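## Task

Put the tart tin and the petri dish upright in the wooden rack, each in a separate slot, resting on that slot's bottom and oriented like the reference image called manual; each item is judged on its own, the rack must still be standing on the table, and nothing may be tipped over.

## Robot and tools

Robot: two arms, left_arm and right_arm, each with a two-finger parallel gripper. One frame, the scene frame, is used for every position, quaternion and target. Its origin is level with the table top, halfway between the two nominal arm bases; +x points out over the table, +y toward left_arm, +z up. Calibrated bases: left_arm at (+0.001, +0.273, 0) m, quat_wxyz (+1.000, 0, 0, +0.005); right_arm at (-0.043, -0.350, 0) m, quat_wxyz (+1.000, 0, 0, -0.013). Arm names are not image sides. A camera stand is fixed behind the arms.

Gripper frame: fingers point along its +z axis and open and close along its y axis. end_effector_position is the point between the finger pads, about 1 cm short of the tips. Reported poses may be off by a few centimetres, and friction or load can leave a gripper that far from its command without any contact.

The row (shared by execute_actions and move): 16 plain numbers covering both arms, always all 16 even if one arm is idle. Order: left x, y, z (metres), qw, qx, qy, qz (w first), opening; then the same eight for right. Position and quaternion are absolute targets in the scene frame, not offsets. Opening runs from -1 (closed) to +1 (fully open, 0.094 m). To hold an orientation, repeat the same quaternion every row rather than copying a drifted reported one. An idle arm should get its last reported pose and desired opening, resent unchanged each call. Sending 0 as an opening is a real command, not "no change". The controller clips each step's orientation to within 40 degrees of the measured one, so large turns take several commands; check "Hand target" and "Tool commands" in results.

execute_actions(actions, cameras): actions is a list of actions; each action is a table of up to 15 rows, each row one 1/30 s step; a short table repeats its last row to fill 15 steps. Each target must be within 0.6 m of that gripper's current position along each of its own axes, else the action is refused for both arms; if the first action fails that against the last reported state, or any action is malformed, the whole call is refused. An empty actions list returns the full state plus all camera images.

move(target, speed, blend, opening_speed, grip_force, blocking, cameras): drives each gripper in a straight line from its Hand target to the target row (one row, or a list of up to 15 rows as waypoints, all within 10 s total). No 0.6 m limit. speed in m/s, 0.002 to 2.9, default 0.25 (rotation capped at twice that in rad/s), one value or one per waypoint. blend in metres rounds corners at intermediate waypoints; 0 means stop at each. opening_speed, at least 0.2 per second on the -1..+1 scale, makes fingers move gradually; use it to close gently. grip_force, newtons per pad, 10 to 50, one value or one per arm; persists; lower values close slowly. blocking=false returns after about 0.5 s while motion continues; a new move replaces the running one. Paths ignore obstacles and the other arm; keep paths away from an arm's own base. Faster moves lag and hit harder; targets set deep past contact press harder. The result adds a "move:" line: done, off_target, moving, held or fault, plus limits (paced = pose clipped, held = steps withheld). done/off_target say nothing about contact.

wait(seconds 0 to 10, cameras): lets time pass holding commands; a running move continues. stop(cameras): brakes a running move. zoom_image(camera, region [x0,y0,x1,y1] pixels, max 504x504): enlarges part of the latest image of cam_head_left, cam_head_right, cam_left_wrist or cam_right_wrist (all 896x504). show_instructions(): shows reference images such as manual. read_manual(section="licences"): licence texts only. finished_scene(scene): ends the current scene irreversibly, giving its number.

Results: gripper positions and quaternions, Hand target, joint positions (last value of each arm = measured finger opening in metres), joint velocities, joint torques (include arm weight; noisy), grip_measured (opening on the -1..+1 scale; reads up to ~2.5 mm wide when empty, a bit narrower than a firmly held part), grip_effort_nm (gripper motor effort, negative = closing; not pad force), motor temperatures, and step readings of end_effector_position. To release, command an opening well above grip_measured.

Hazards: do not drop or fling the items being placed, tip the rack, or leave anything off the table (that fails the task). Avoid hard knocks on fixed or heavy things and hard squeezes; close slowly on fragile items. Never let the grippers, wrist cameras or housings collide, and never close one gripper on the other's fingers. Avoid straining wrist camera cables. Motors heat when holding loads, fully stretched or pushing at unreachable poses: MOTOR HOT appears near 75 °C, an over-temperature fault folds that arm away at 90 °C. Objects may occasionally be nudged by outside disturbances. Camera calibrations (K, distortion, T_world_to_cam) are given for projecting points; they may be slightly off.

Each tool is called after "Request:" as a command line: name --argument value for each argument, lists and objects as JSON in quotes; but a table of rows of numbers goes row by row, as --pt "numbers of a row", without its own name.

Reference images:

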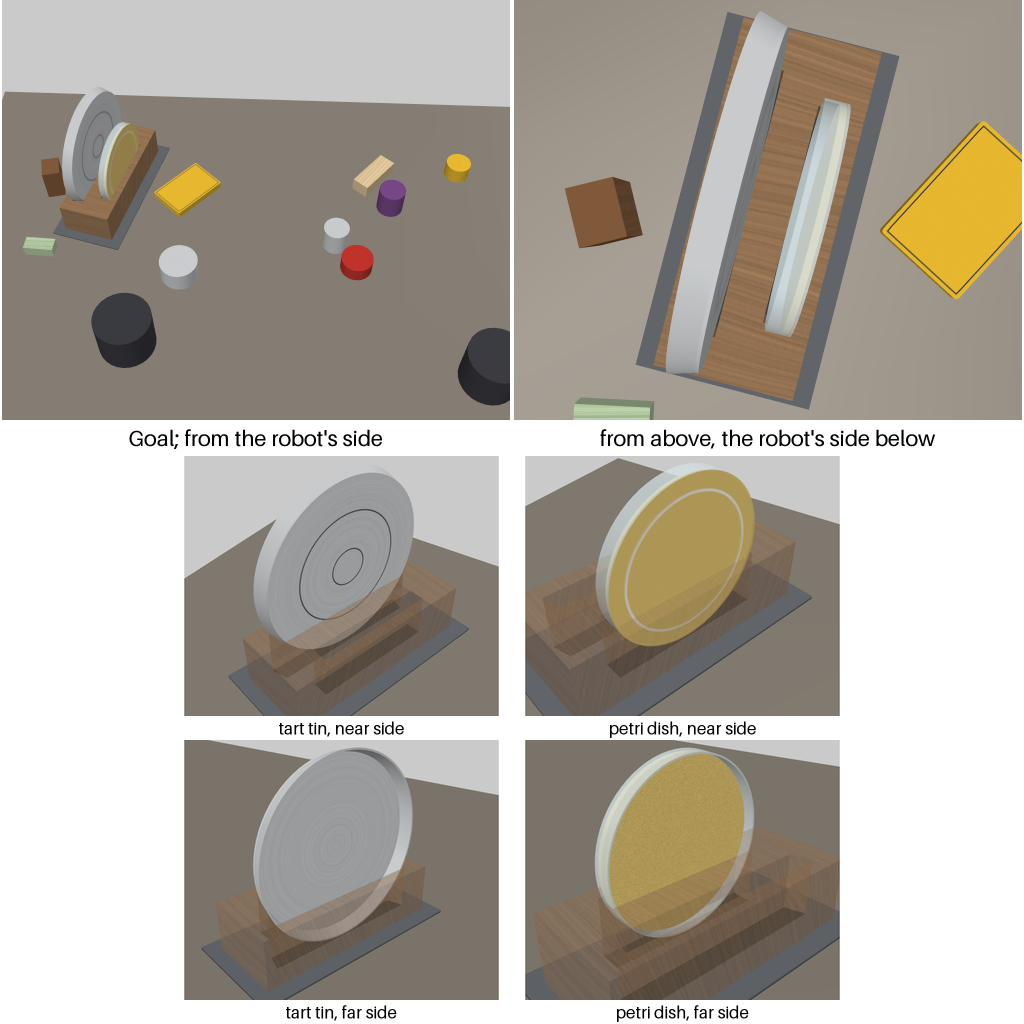

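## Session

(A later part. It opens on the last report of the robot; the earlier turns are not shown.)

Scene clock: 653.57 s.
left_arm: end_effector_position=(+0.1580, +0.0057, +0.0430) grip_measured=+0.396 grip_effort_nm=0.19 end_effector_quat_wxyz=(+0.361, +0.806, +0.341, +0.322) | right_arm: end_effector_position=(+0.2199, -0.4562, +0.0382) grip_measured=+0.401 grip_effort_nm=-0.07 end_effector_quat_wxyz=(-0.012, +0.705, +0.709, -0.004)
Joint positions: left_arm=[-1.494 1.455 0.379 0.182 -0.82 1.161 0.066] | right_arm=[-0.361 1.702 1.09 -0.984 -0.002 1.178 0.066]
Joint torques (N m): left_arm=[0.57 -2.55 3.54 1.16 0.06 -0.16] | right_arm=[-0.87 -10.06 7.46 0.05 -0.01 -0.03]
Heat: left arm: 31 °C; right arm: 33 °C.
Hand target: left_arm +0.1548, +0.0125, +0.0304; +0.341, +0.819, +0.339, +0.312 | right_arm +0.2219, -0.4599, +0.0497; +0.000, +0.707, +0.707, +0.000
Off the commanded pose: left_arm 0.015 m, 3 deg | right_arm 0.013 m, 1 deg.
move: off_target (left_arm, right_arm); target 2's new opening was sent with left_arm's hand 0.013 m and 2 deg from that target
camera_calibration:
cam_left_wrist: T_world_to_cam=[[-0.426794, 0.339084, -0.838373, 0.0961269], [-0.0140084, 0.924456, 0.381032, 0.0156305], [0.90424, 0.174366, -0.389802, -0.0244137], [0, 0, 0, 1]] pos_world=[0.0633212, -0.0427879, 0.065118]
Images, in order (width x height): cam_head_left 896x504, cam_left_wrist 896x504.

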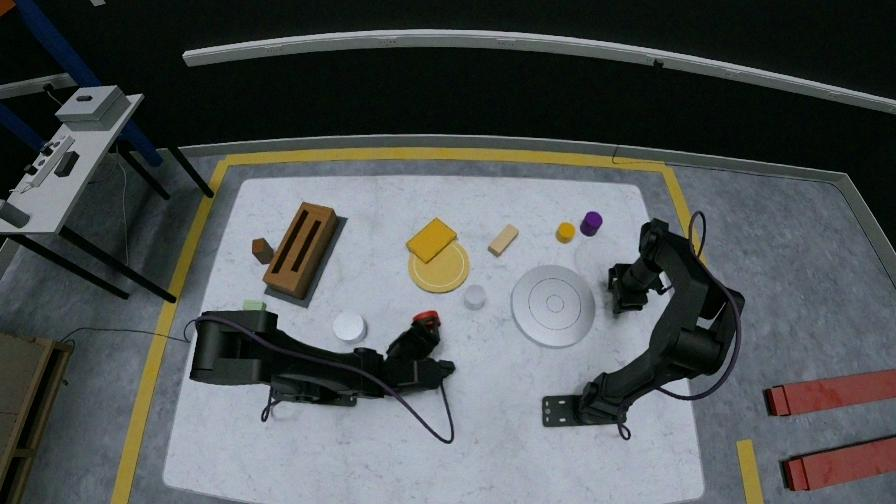

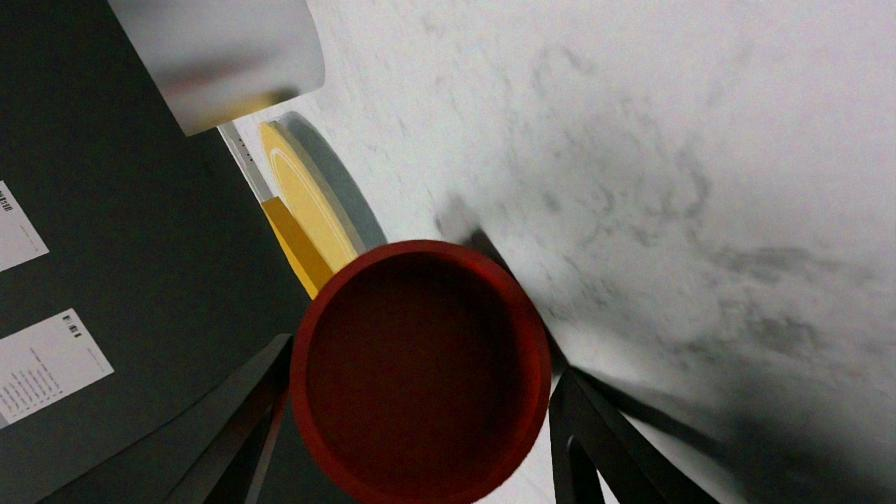

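Request:
move --pt "0.109 0.032 0.076 0.341 0.819 0.339 0.312 0.45 0.222 -0.46 0.05 0 0.707 0.707 0 0.4" --pt "0.07 0.05 0.12 0.55 0.4 0.7 0.05 0.45 0.222 -0.46 0.05 0 0.707 0.707 0 0.4" --speed '[0.06,0.2]' --cameras '["cam_left_wrist","cam_head_left"]'

Scene clock: 665.30 s.
left_arm: end_effector_position=(+0.0719, +0.0559, +0.1107) grip_measured=+0.448 grip_effort_nm=0.14 end_effector_quat_wxyz=(+0.549, +0.416, +0.723, +0.058) | right_arm: end_effector_position=(+0.2199, -0.4562, +0.0382) grip_measured=+0.401 grip_effort_nm=-0.07 end_effector_quat_wxyz=(-0.012, +0.705, +0.709, -0.004)
Joint positions: left_arm=[-2.084 1.366 0.598 -1.002 -1.16 -1.159 0.068] | right_arm=[-0.361 1.702 1.09 -0.984 -0.002 1.178 0.066]
Joint torques (N m): left_arm=[-0.58 -1.81 6.48 0.08 -0.79 -0.2] | right_arm=[-0.84 -10.03 7.5 0.06 -0.02 -0.04]
Heat: left arm: 31 °C; right arm: 33 °C.
Hand target: left_arm +0.0699, +0.0499, +0.1198; +0.563, +0.410, +0.716, +0.050 | right_arm +0.2219, -0.4599, +0.0497; +0.000, +0.707, +0.707, +0.000
Off the commanded pose: left_arm 0.011 m, 2 deg | right_arm 0.013 m, 1 deg.
move: off_target (left_arm, right_arm)
camera_calibration:
cam_left_wrist: T_world_to_cam=[[-0.519222, -0.766225, -0.378561, 0.116561], [-0.592968, 0.641967, -0.486074, 0.0956527], [0.615465, -0.0279056, -0.78767, 0.147157], [0, 0, 0, 1]] pos_world=[0.0266702, 0.0320127, 0.206531]
Images, in order (width x height): cam_head_left 896x504, cam_left_wrist 896x504.

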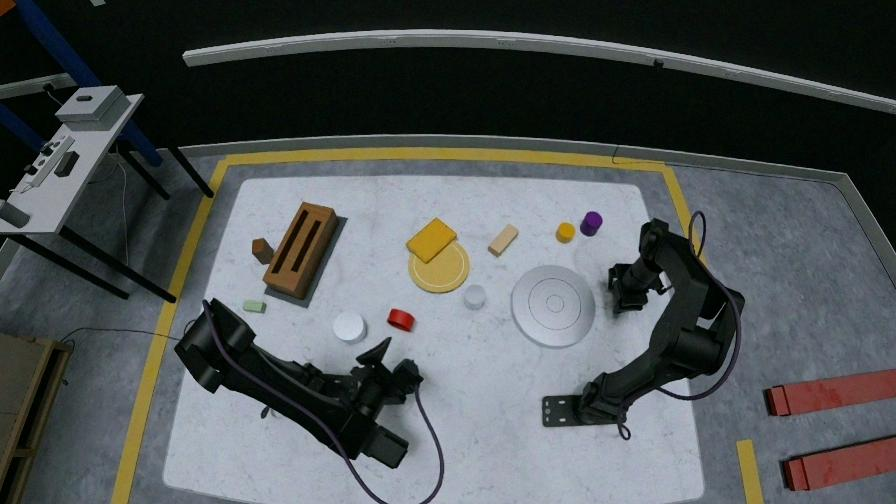

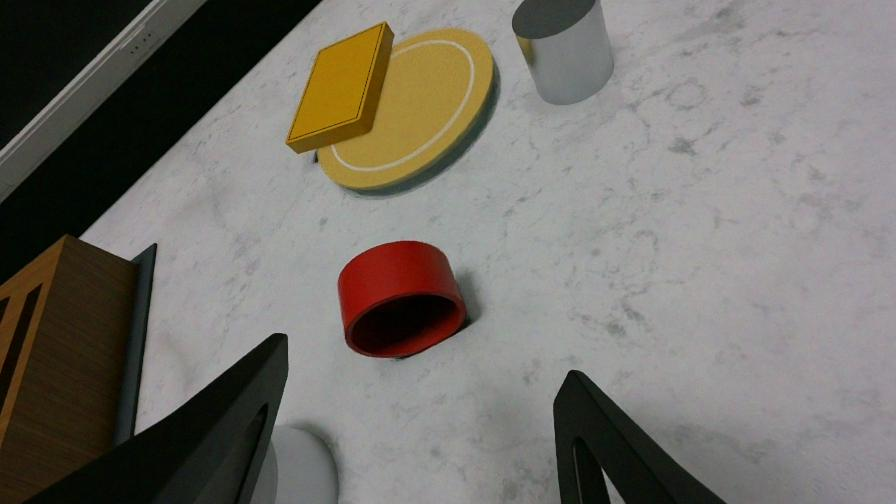

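Request:
move --pt "0.12 0.04 0.16 0 0 1 0 -1 0.222 -0.46 0.05 0 0.707 0.707 0 0.4" --pt "0.208 0.037 0.12 0 0 1 0 -1 0.222 -0.46 0.05 0 0.707 0.707 0 0.4" --pt "0.208 0.037 0.05 0 0 1 0 -1 0.222 -0.46 0.05 0 0.707 0.707 0 0.4" --speed '[0.3,0.2,0.1]' --blend '[0.02,0.01,0]' --cameras '["cam_left_wrist","cam_head_left"]'

Scene clock: 691.37 s.
left_arm: end_effector_position=(+0.2086, +0.0364, +0.0541) grip_measured=-0.986 grip_effort_nm=-0.74 end_effector_quat_wxyz=(+0.005, -0.003, +1.000, -0.003) | right_arm: end_effector_position=(+0.2199, -0.4562, +0.0382) grip_measured=+0.401 grip_effort_nm=-0.07 end_effector_quat_wxyz=(-0.012, +0.705, +0.709, -0.004)
Joint positions: left_arm=[-0.866 1.763 1.229 -1.026 -0.004 -0.861 0.001] | right_arm=[-0.361 1.702 1.09 -0.984 -0.002 1.178 0.066]
Joint torques (N m): left_arm=[0.27 -6.02 4.78 0.54 0.06 0.07] | right_arm=[-0.87 -10.04 7.47 0.05 -0.02 -0.04]
Heat: left arm: 30 °C; right arm: 33 °C.
Hand target: left_arm +0.2080, +0.0370, +0.0501; +0.000, +0.000, +1.000, +0.000 | right_arm +0.2219, -0.4599, +0.0497; +0.000, +0.707, +0.707, +0.000
Off the commanded pose: left_arm 0.004 m, 1 deg | right_arm 0.013 m, 1 deg.
move: off_target (right_arm)
camera_calibration:
cam_left_wrist: T_world_to_cam=[[0.207115, -0.97826, 0.0105508, -0.0137191], [-0.824254, -0.168679, 0.540511, 0.183875], [-0.52698, -0.120644, -0.841271, 0.262466], [0, 0, 0, 1]] pos_world=[0.292715, 0.0492601, 0.121563]
Images, in order (width x height): cam_head_left 896x504, cam_left_wrist 896x504.

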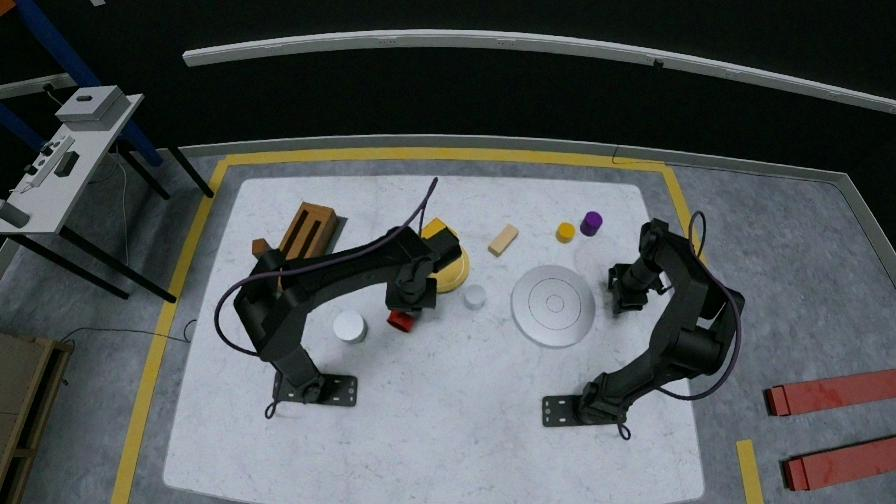

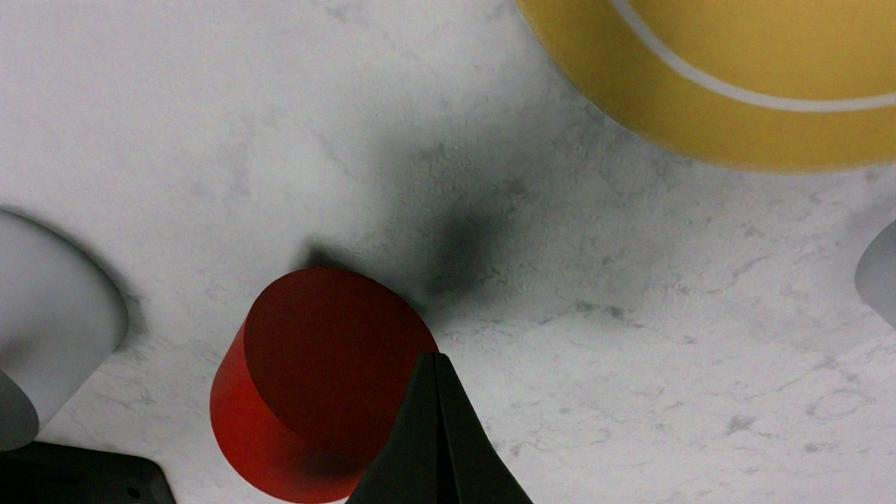

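Request:
move --pt "0.216 0.043 0.05 0 0 1 0 -1 0.222 -0.46 0.05 0 0.707 0.707 0 0.4" --pt "0.17 0.07 0.05 0 0 1 0 -1 0.222 -0.46 0.05 0 0.707 0.707 0 0.4" --pt "0.215 0.045 0.09 0 0 1 0 -1 0.222 -0.46 0.05 0 0.707 0.707 0 0.4" --speed 0.06 --cameras '["cam_left_wrist","cam_head_left"]'

Scene clock: 706.17 s.
left_arm: end_effector_position=(+0.2123, +0.0458, +0.0878) grip_measured=-0.986 grip_effort_nm=-0.74 end_effector_quat_wxyz=(+0.004, -0.001, +1.000, -0.002) | right_arm: end_effector_position=(+0.2199, -0.4562, +0.0382) grip_measured=+0.401 grip_effort_nm=-0.07 end_effector_quat_wxyz=(-0.012, +0.705, +0.709, -0.004)
Joint positions: left_arm=[-0.837 1.72 1.315 -1.158 -0.003 -0.828 0.001] | right_arm=[-0.361 1.702 1.09 -0.984 -0.002 1.178 0.066]
Joint torques (N m): left_arm=[0.61 -5.49 7.53 0.28 0.04 0.07] | right_arm=[-0.87 -10.09 7.46 0.05 -0.02 -0.03]
Heat: left arm: 31 °C; right arm: 33 °C.
Hand target: left_arm +0.2150, +0.0451, +0.0900; +0.000, +0.000, +1.000, +0.000 | right_arm +0.2219, -0.4599, +0.0497; +0.000, +0.707, +0.707, +0.000
Off the commanded pose: left_arm 0.004 m, 1 deg | right_arm 0.013 m, 1 deg.
move: off_target (right_arm)
camera_calibration:
cam_left_wrist: T_world_to_cam=[[0.203435, -0.979048, 0.00887897, -0.00461849], [-0.823711, -0.166241, 0.542093, 0.170005], [-0.529259, -0.117594, -0.840272, 0.294281], [0, 0, 0, 1]] pos_world=[0.296726, 0.058346, 0.155158]
Images, in order (width x height): cam_head_left 896x504, cam_left_wrist 896x504.

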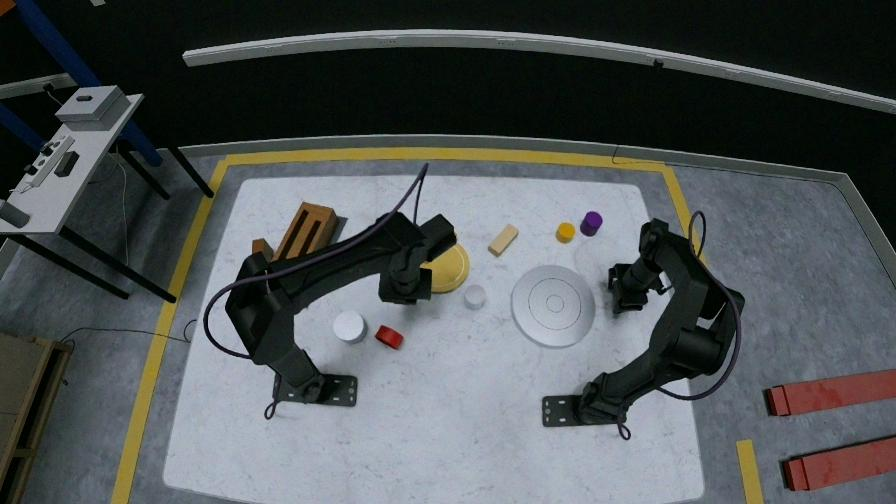

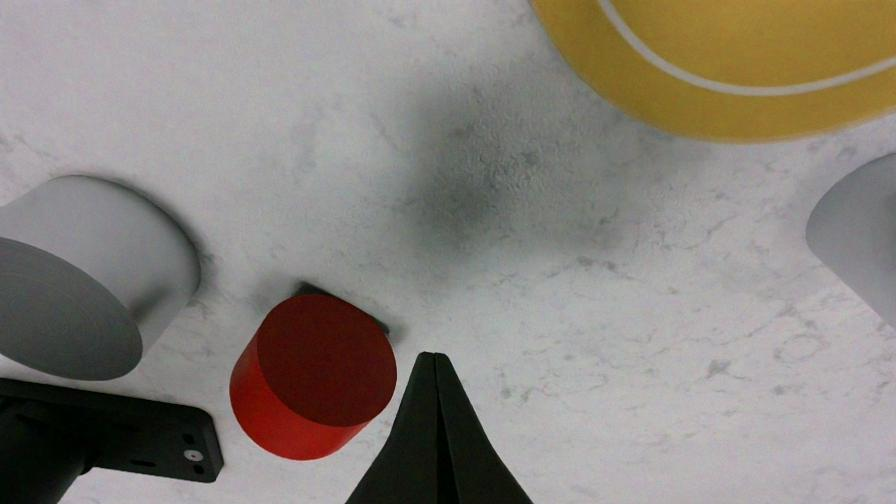

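Request:
move --pt "0.16 0.07 0.10 0 0.866 0.5 0 0.3 0.222 -0.46 0.05 0 0.707 0.707 0 0.4" --pt "0.140 0.085 0.09 0 0.866 0.5 0 0.3 0.222 -0.46 0.05 0 0.707 0.707 0 0.4" --speed 0.2 --cameras '["cam_left_wrist","cam_head_left"]'

Scene clock: 730.30 s.
left_arm: end_effector_position=(+0.1415, +0.0862, +0.0851) grip_measured=+0.297 grip_effort_nm=0.14 end_effector_quat_wxyz=(-0.012, +0.867, +0.499, +0.000) | right_arm: end_effector_position=(+0.2199, -0.4562, +0.0382) grip_measured=+0.401 grip_effort_nm=-0.07 end_effector_quat_wxyz=(-0.012, +0.705, +0.709, -0.004)
Joint positions: left_arm=[-0.943 1.463 1.041 -1.174 -0.003 1.164 0.061] | right_arm=[-0.361 1.702 1.09 -0.984 -0.002 1.178 0.066]
Joint torques (N m): left_arm=[-0.46 -6.43 4.83 0.45 0.04 -0.08] | right_arm=[-0.9 -10.04 7.49 0.05 -0.02 -0.04]
Heat: left arm: 31 °C; right arm: 33 °C.
Hand target: left_arm +0.1400, +0.0850, +0.0900; +0.000, +0.866, +0.500, +0.000 | right_arm +0.2219, -0.4599, +0.0497; +0.000, +0.707, +0.707, +0.000
Off the commanded pose: left_arm 0.005 m, 1 deg | right_arm 0.013 m, 1 deg.
move: off_target (right_arm)
camera_calibration:
cam_left_wrist: T_world_to_cam=[[-0.948304, 0.316601, 0.0219859, 0.0995672], [0.273737, 0.780925, 0.561448, -0.11874], [0.160586, 0.538442, -0.82722, 0.103978], [0, 0, 0, 1]] pos_world=[0.110226, 0.00521776, 0.150489]
Images, in order (width x height): cam_head_left 896x504, cam_left_wrist 896x504.

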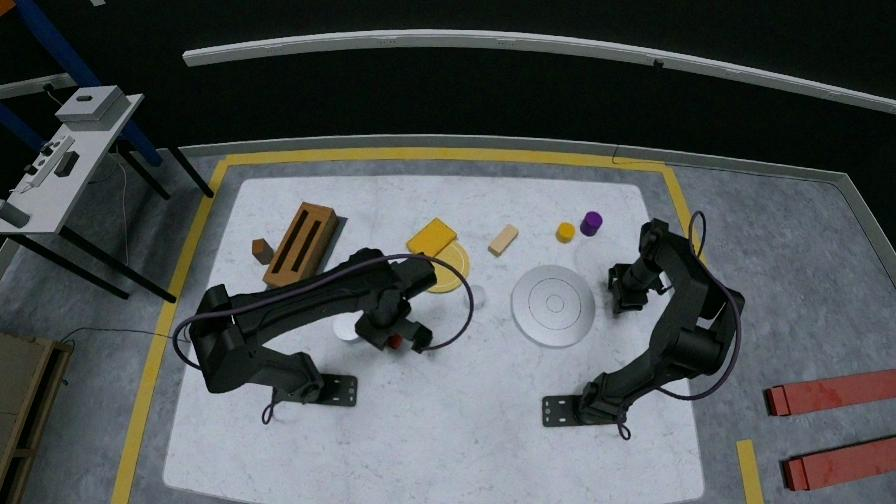

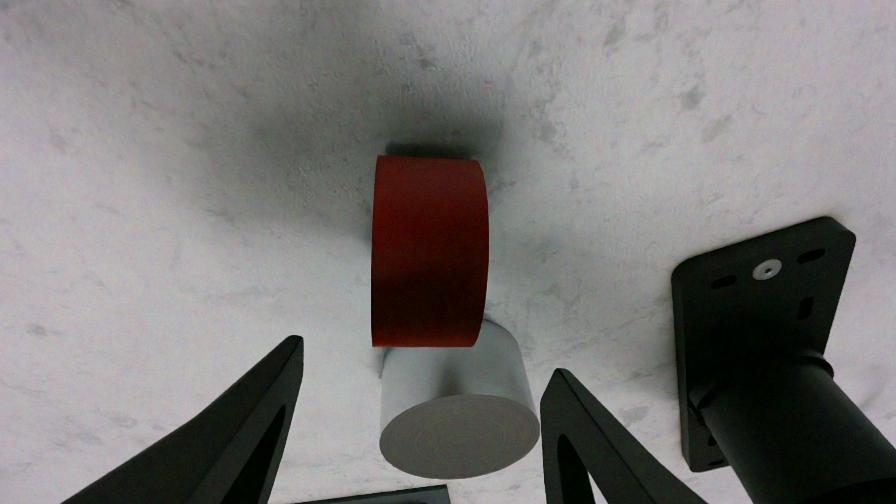

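Request:
move --pt "0.137 0.073 0.09 0 0.866 0.5 0 0.3 0.222 -0.46 0.05 0 0.707 0.707 0 0.4" --pt "0.137 0.073 0.032 0 0.866 0.5 0 0.3 0.222 -0.46 0.05 0 0.707 0.707 0 0.4" --pt "0.137 0.073 0.032 0 0.866 0.5 0 -0.8 0.222 -0.46 0.05 0 0.707 0.707 0 0.4" --pt "0.137 0.073 0.09 0 0.866 0.5 0 -0.8 0.222 -0.46 0.05 0 0.707 0.707 0 0.4" --pt "0.15 0.02 0.12 0.36 0.72 0.5 0.21 -0.8 0.222 -0.46 0.05 0 0.707 0.707 0 0.4" --speed '[0.1,0.07,0.08,0.1,0.2]' --cameras '["cam_left_wrist","cam_head_left"]'

Scene clock: 752.80 s.
left_arm: end_effector_position=(+0.1484, +0.0205, +0.1144) grip_measured=-0.410 grip_effort_nm=-1.03 end_effector_quat_wxyz=(+0.356, +0.753, +0.509, +0.216) | right_arm: end_effector_position=(+0.2199, -0.4562, +0.0382) grip_measured=+0.401 grip_effort_nm=-0.07 end_effector_quat_wxyz=(-0.012, +0.705, +0.709, -0.004)
Joint positions: left_arm=[-1.468 1.173 0.654 -0.511 -0.703 0.699 0.028] | right_arm=[-0.361 1.702 1.09 -0.984 -0.002 1.178 0.066]
Joint torques (N m): left_arm=[-0.46 -3.59 5.29 1.44 -0.53 -0.15] | right_arm=[-0.85 -10.04 7.47 0.06 -0.02 -0.03]
Heat: left arm: 31 °C; right arm: 34 °C.
Hand target: left_arm +0.1499, +0.0201, +0.1200; +0.371, +0.742, +0.515, +0.216 | right_arm +0.2219, -0.4599, +0.0497; +0.000, +0.707, +0.707, +0.000
Off the commanded pose: left_arm 0.006 m, 2 deg | right_arm 0.013 m, 1 deg.
move: off_target (right_arm)
camera_calibration:
cam_left_wrist: T_world_to_cam=[[-0.682065, 0.0388068, -0.730261, 0.178479], [-0.160415, 0.96633, 0.20118, 0.0161138], [0.71348, 0.254363, -0.652875, 0.0663469], [0, 0, 0, 1]] pos_world=[0.0769817, -0.0393737, 0.17041]
Images, in order (width x height): cam_head_left 896x504, cam_left_wrist 896x504.

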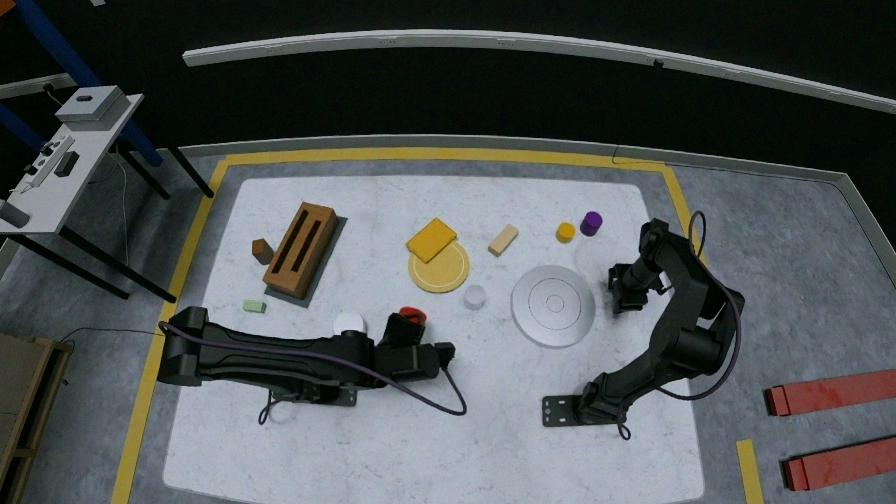

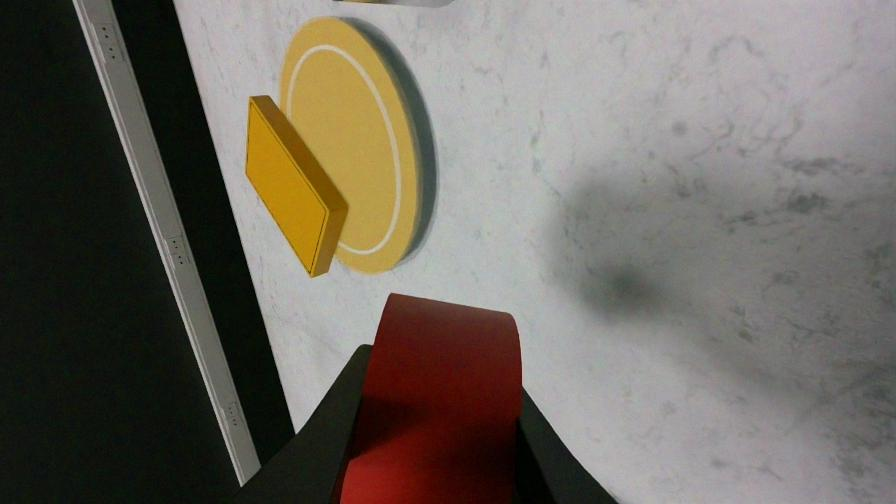

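Request:
move --pt "0.16 0.0 0.08 0.466 0.730 0.421 0.269 -0.8 0.222 -0.46 0.05 0 0.707 0.707 0 0.4" --pt "0.16 0.0 0.022 0.466 0.730 0.421 0.269 -0.8 0.222 -0.46 0.05 0 0.707 0.707 0 0.4" --speed '[0.15,0.04]' --cameras '["cam_left_wrist","cam_head_left"]'

Scene clock: 765.53 s.
left_arm: end_effector_position=(+0.1654, -0.0036, +0.0393) grip_measured=-0.410 grip_effort_nm=-1.03 end_effector_quat_wxyz=(+0.489, +0.705, +0.433, +0.275) | right_arm: end_effector_position=(+0.2199, -0.4562, +0.0382) grip_measured=+0.401 grip_effort_nm=-0.07 end_effector_quat_wxyz=(-0.012, +0.705, +0.709, -0.004)
Joint positions: left_arm=[-1.496 1.668 0.233 0.817 -0.88 1.031 0.028] | right_arm=[-0.361 1.702 1.09 -0.984 -0.002 1.178 0.066]
Joint torques (N m): left_arm=[-0.16 -2.1 2.07 1.33 0.18 -0.07] | right_arm=[-0.87 -10.06 7.47 0.05 -0.01 -0.03]
Heat: left arm: 31 °C; right arm: 34 °C.
Hand target: left_arm +0.1597, +0.0010, +0.0227; +0.466, +0.730, +0.421, +0.269 | right_arm +0.2219, -0.4599, +0.0497; +0.000, +0.707, +0.707, +0.000
Off the commanded pose: left_arm 0.018 m, 4 deg | right_arm 0.013 m, 1 deg.
move: off_target (left_arm, right_arm)
camera_calibration:
cam_left_wrist: T_world_to_cam=[[-0.432779, -0.0335548, -0.900875, 0.10137], [-0.11384, 0.993342, 0.0176895, 0.0567794], [0.894283, 0.110211, -0.433717, -0.0277087], [0, 0, 0, 1]] pos_world=[0.0751139, -0.0499461, 0.0782994]
Images, in order (width x height): cam_head_left 896x504, cam_left_wrist 896x504.

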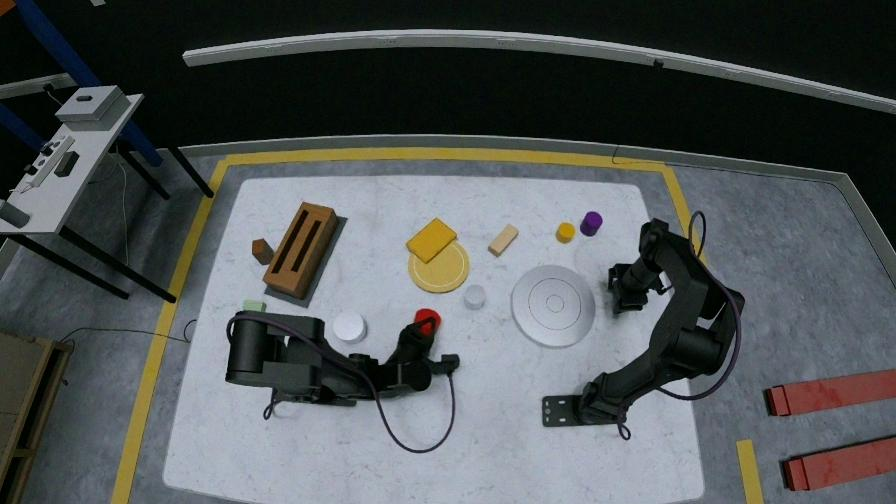

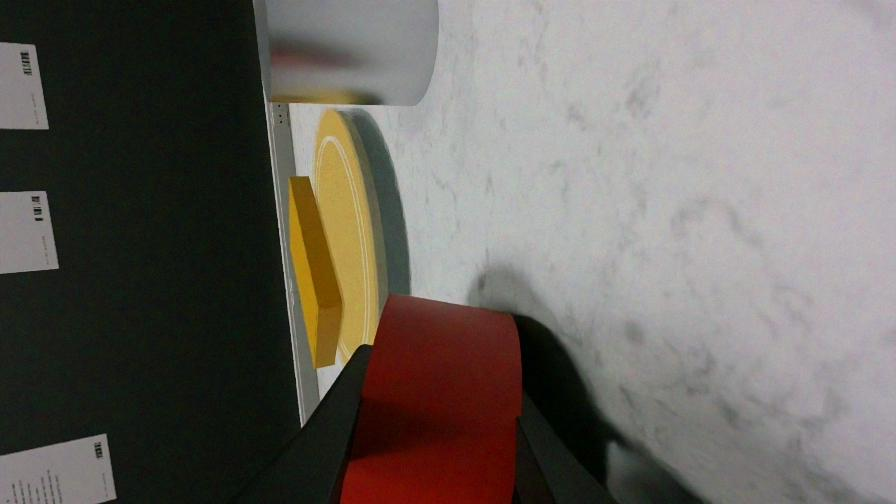

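Request:
move --pt "0.163 0.0 0.03 0.466 0.730 0.421 0.269 -0.3 0.222 -0.46 0.05 0 0.707 0.707 0 0.4" --pt "0.10 0.03 0.06 0.466 0.730 0.421 0.269 -0.1 0.222 -0.46 0.05 0 0.707 0.707 0 0.4" --pt "0.08 0.06 0.15 0.466 0.730 0.421 0.269 -0.1 0.222 -0.46 0.05 0 0.707 0.707 0 0.4" --speed '[0.04,0.06,0.2]' --opening_speed 0.4 --cameras '["cam_left_wrist","cam_head_left"]'

Scene clock: 781.33 s.
left_arm: end_effector_position=(+0.0811, +0.0644, +0.1388) grip_measured=-0.103 grip_effort_nm=0.15 end_effector_quat_wxyz=(+0.452, +0.741, +0.417, +0.271) | right_arm: end_effector_position=(+0.2199, -0.4562, +0.0382) grip_measured=+0.401 grip_effort_nm=-0.07 end_effector_quat_wxyz=(-0.012, +0.705, +0.709, -0.004)
Joint positions: left_arm=[-2.028 1.04 0.57 -0.959 -1.104 0.185 0.042] | right_arm=[-0.361 1.702 1.09 -0.984 -0.002 1.178 0.066]
Joint torques (N m): left_arm=[-0.61 -0.35 7.88 0.56 -0.73 -0.18] | right_arm=[-0.87 -10.03 7.49 0.05 -0.02 -0.03]
Heat: left arm: 30 °C; right arm: 34 °C.
Hand target: left_arm +0.0801, +0.0599, +0.1498; +0.466, +0.730, +0.421, +0.268 | right_arm +0.2219, -0.4599, +0.0497; +0.000, +0.707, +0.707, +0.000
Off the commanded pose: left_arm 0.012 m, 2 deg | right_arm 0.013 m, 1 deg.
move: off_target (left_arm, right_arm); target 2's new opening was sent with left_arm's hand 0.013 m and 3 deg from that target
camera_calibration:
cam_left_wrist: T_world_to_cam=[[-0.470764, 0.0661203, -0.879778, 0.150569], [-0.0741954, 0.990688, 0.114157, -0.0385503], [0.879134, 0.119017, -0.461474, 0.0877592], [0, 0, 0, 1]] pos_world=[-0.00912991, 0.0177909, 0.177367]
Images, in order (width x height): cam_head_left 896x504, cam_left_wrist 896x504.

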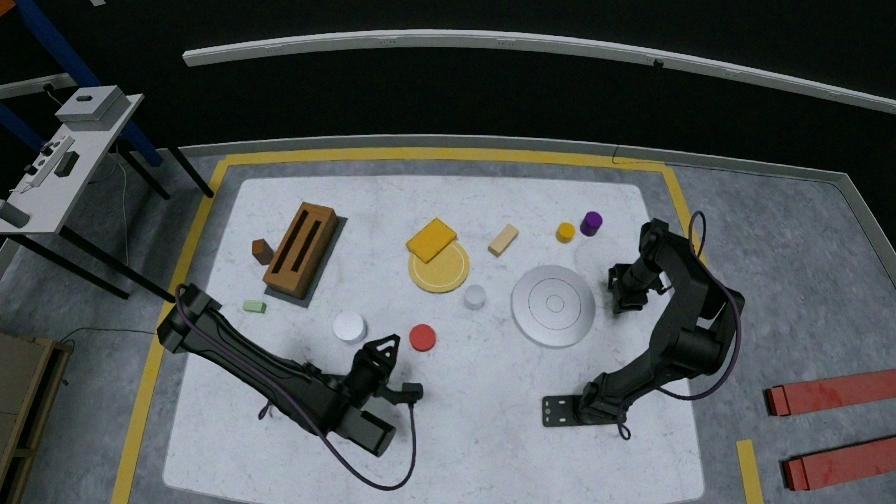

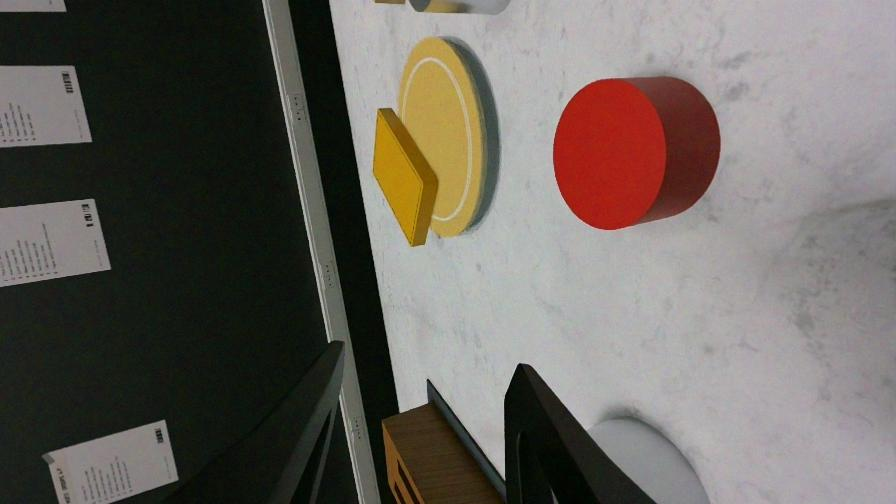

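Request:
move --pt "0.17 -0.06 0.15 0.1 0.7 0.7 0 0.4 0.222 -0.46 0.03 0 0.707 0.707 0 0.4" --pt "0.21 -0.195 0.10 0 0.707 0.707 0 0.4 0.222 -0.45 0.02 0 0.707 0.707 0 0.4" --pt "0.208 -0.195 0.016 0 0.707 0.707 0 0.4 0.222 -0.44 0.012 0 0.707 0.707 0 0.4" --speed '[0.25,0.2,0.08]' --blend '[0.03,0,0]' --cameras '["all"]'

Scene clock: 797.40 s.
left_arm: end_effector_position=(+0.2125, -0.1889, +0.0188) grip_measured=+0.397 grip_effort_nm=0.15 end_effector_quat_wxyz=(+0.000, +0.707, +0.707, +0.007) | right_arm: end_effector_position=(+0.2237, -0.4427, +0.0168) grip_measured=+0.401 grip_effort_nm=-0.07 end_effector_quat_wxyz=(+0.003, +0.706, +0.708, +0.002)
Joint positions: left_arm=[-1.159 2.711 2.632 -1.496 -0.013 0.422 0.066] | right_arm=[-0.312 1.702 0.998 -0.858 -0.002 1.23 0.066]
Joint torques (N m): left_arm=[-0.69 -12.01 7.68 0.45 0.14 -0.09] | right_arm=[0.81 -6.98 4.7 0.5 -0.02 0.11]
Heat: left arm: 31 °C; right arm: 34 °C.
Hand target: left_arm +0.2079, -0.1948, +0.0161; +0.001, +0.707, +0.707, +0.000 | right_arm +0.2219, -0.4400, +0.0121; +0.000, +0.707, +0.707, +0.000
Off the commanded pose: left_arm 0.008 m, 1 deg | right_arm 0.006 m, 0 deg.
move: done
camera_calibration:
cam_left_wrist: T_world_to_cam=[[-0.979168, -0.202873, -0.00856453, 0.164371], [-0.17357, 0.814355, 0.553805, 0.21543], [-0.105378, 0.543754, -0.832603, 0.243481], [0, 0, 0, 1]] pos_world=[0.223997, -0.274484, 0.0848243]
cam_right_wrist: T_world_to_cam=[[-0.985873, -0.165889, 0.0231515, 0.13987], [-0.123318, 0.812412, 0.569894, 0.410566], [-0.113348, 0.558988, -0.821392, 0.385031], [0, 0, 0, 1]] pos_world=[0.232166, -0.525573, 0.0790441]

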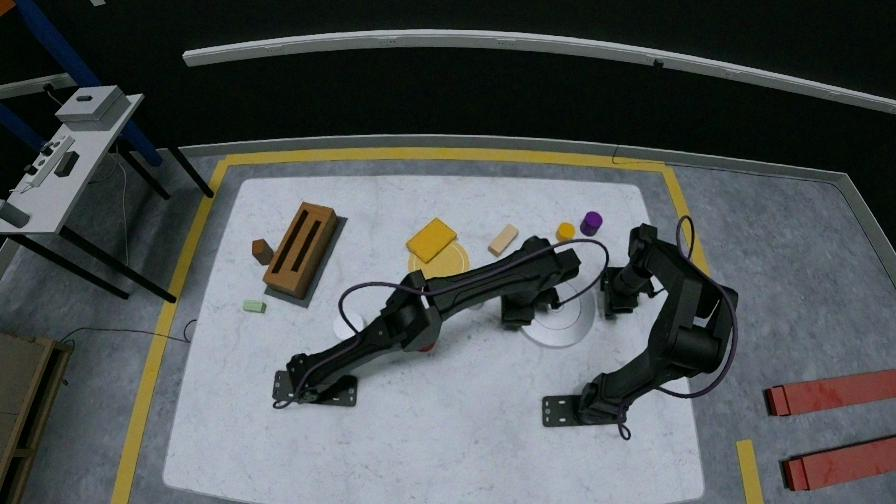

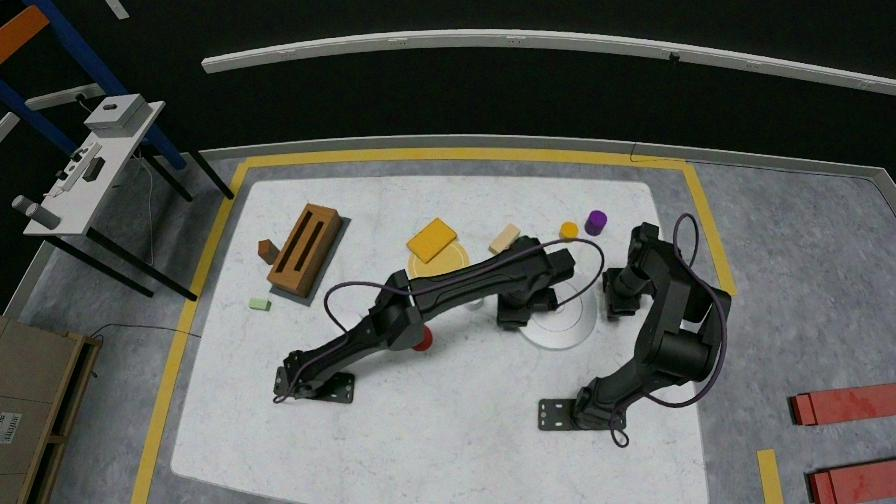

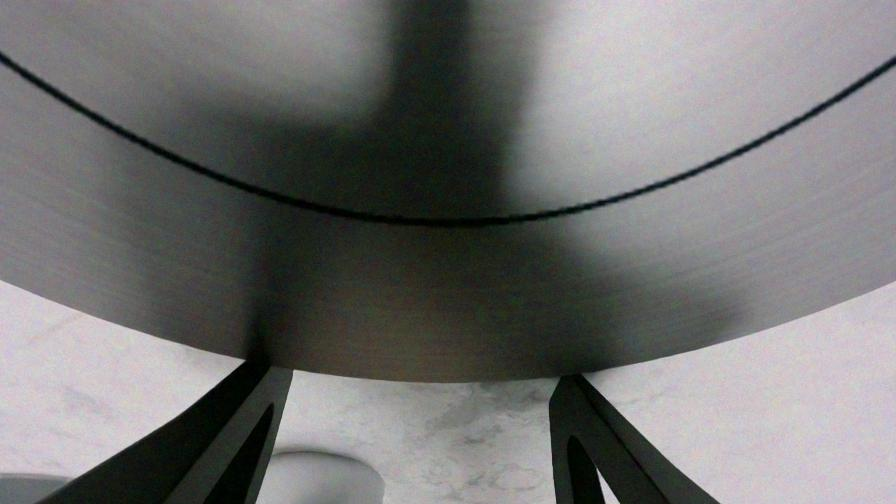

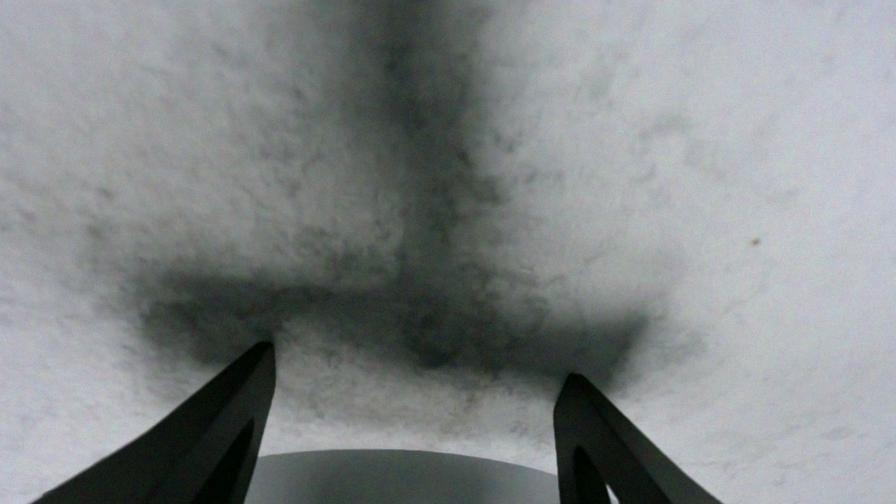

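Request:
move --pt "0.208 -0.218 0.012 0 0.707 0.707 0 0.4 0.220 -0.42 0.010 0 0.707 0.707 0 0.4" --pt "0.208 -0.228 0.012 0 0.707 0.707 0 0.4 0.220 -0.405 0.010 0 0.707 0.707 0 0.4" --speed 0.04 --cameras '["cam_left_wrist","cam_right_wrist"]'

Scene clock: 806.37 s.
left_arm: end_effector_position=(+0.2178, -0.2076, +0.0209) grip_measured=+0.397 grip_effort_nm=0.14 end_effector_quat_wxyz=(+0.031, +0.697, +0.717, +0.004) | right_arm: end_effector_position=(+0.2266, -0.4298, +0.0164) grip_measured=+0.401 grip_effort_nm=-0.06 end_effector_quat_wxyz=(+0.033, +0.708, +0.705, -0.024)
Joint positions: left_arm=[-1.17 2.812 2.841 -1.544 -0.031 0.384 0.066] | right_arm=[-0.215 1.678 0.966 -0.827 0.075 1.331 0.066]
Joint torques (N m): left_arm=[-1.92 -11.44 7.45 1.01 0.31 0.05] | right_arm=[2.92 -7.61 3.59 0.29 -0.74 0.31]
Heat: left arm: 32 °C; right arm: 33 °C.
Hand target: left_arm +0.2072, -0.2261, +0.0126; +0.044, +0.707, +0.706, -0.018 | right_arm +0.2194, -0.4064, +0.0105; -0.001, +0.707, +0.707, -0.002
Off the commanded pose: left_arm 0.024 m, 4 deg | right_arm 0.026 m, 5 deg.
elbow stopped short (left arm): the move would have taken joint 3 (elbow) straighter than the controller allows.
move: off_target (left_arm, right_arm)
camera_calibration:
cam_left_wrist: T_world_to_cam=[[-0.972537, -0.229821, -0.0368081, 0.15938], [-0.216475, 0.835052, 0.505793, 0.245011], [-0.0855052, 0.49987, -0.861869, 0.243122], [0, 0, 0, 1]] pos_world=[0.22883, -0.289498, 0.0914811]
cam_right_wrist: T_world_to_cam=[[-0.986919, -0.158085, 0.0316255, 0.148299], [-0.120925, 0.855617, 0.503285, 0.419649], [-0.106621, 0.492877, -0.863542, 0.348516], [0, 0, 0, 1]] pos_world=[0.234264, -0.507391, 0.0850649]
Images, in order (width x height): cam_left_wrist 896x504, cam_right_wrist 896x504.

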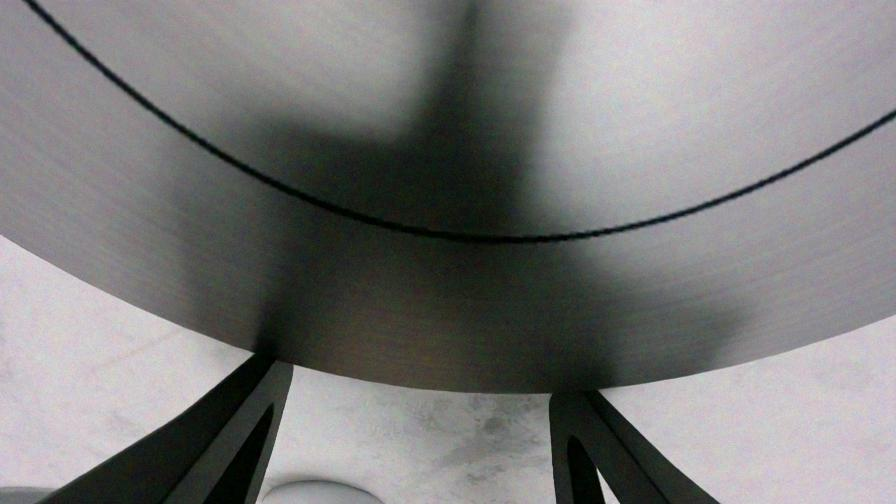

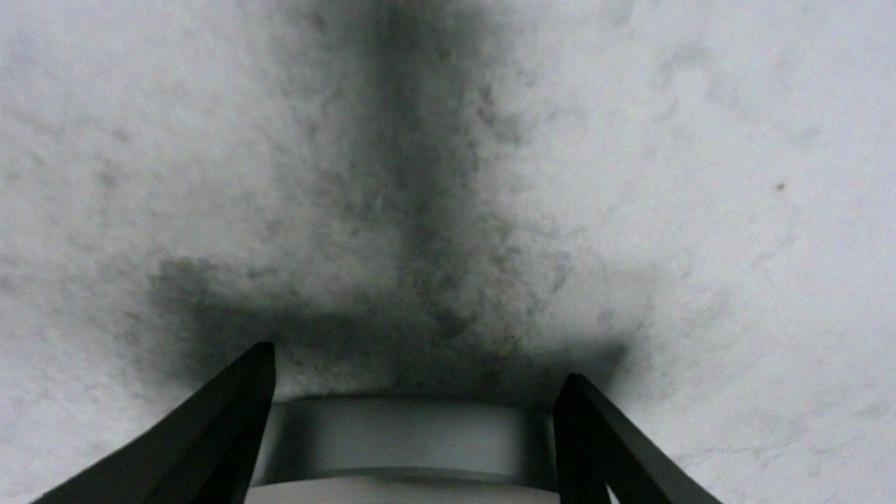

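Request:
move --pt "0.208 -0.232 0.035 0 0.707 0.707 0 0.4 0.218 -0.40 0.035 0 0.707 0.707 0 0.4" --pt "0.208 -0.232 0.06 0 0.707 0.707 0 0.4 0.218 -0.40 0.06 0 0.707 0.707 0 0.4" --speed 0.05 --blend 0.01 --cameras '["cam_left_wrist","cam_right_wrist","cam_head_right"]'

Scene clock: 815.07 s.
left_arm: end_effector_position=(+0.2084, -0.2162, +0.0211) grip_measured=+0.397 grip_effort_nm=0.13 end_effector_quat_wxyz=(+0.037, +0.703, +0.711, -0.005) | right_arm: end_effector_position=(+0.2152, -0.4026, +0.0496) grip_measured=+0.401 grip_effort_nm=-0.07 end_effector_quat_wxyz=(-0.006, +0.706, +0.708, -0.008)
Joint positions: left_arm=[-1.189 2.812 2.841 -1.527 -0.019 0.382 0.066] | right_arm=[-0.173 1.608 1.035 -1.018 0.006 1.368 0.066]
Joint torques (N m): left_arm=[-0.47 -18.95 7.46 0.7 0.18 0.06] | right_arm=[0.72 -8.77 7.57 0.06 -0.1 0.11]
Heat: left arm: 33 °C; right arm: 33 °C.
Hand target: left_arm +0.2071, -0.2296, +0.0597; +0.078, +0.705, +0.704, -0.032 | right_arm +0.2180, -0.4001, +0.0598; +0.000, +0.707, +0.707, +0.000
Off the commanded pose: left_arm 0.042 m, 4 deg | right_arm 0.011 m, 1 deg.
elbow stopped short (left arm): the move would have taken joint 3 (elbow) straighter than the controller allows.
move: off_target (left_arm, right_arm)
camera_calibration:
cam_left_wrist: T_world_to_cam=[[-0.976511, -0.213643, -0.0279672, 0.152365], [-0.199671, 0.848493, 0.490093, 0.249767], [-0.0809747, 0.484165, -0.871222, 0.242618], [0, 0, 0, 1]] pos_world=[0.218304, -0.296841, 0.0932267]
cam_right_wrist: T_world_to_cam=[[-0.98462, -0.167027, 0.0512478, 0.135181], [-0.108082, 0.812783, 0.572452, 0.354874], [-0.137268, 0.558108, -0.818335, 0.393147], [0, 0, 0, 1]] pos_world=[0.225424, -0.485275, 0.11165]
Images, in order (width x height): cam_head_right 896x504, cam_left_wrist 896x504, cam_right_wrist 896x504.

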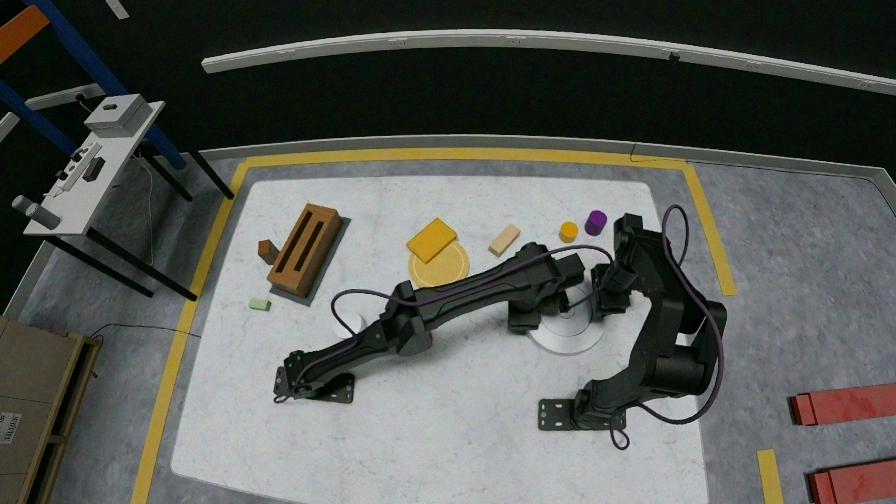

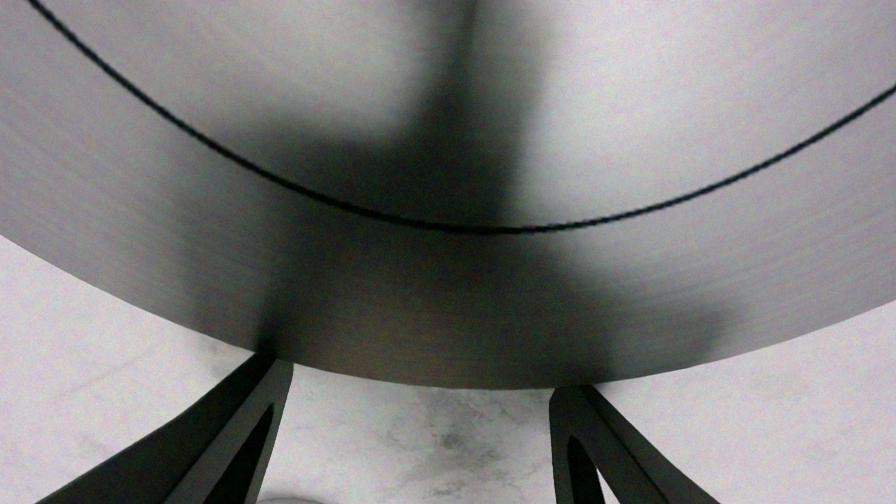

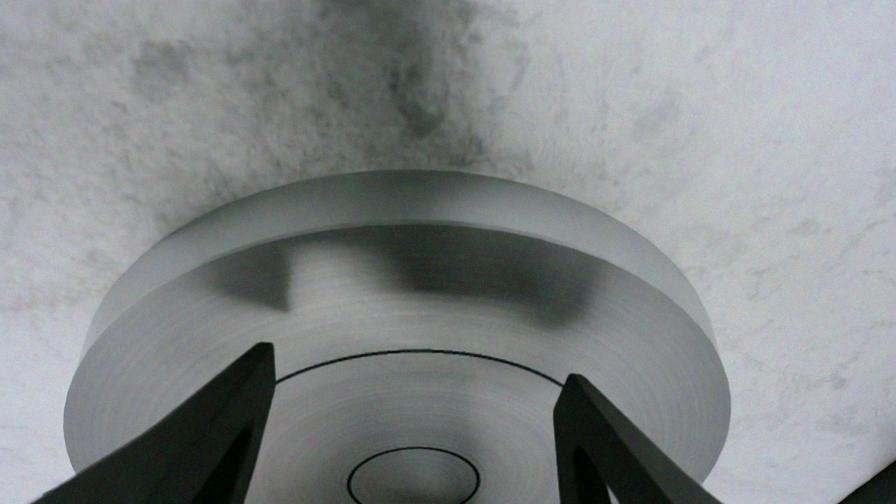

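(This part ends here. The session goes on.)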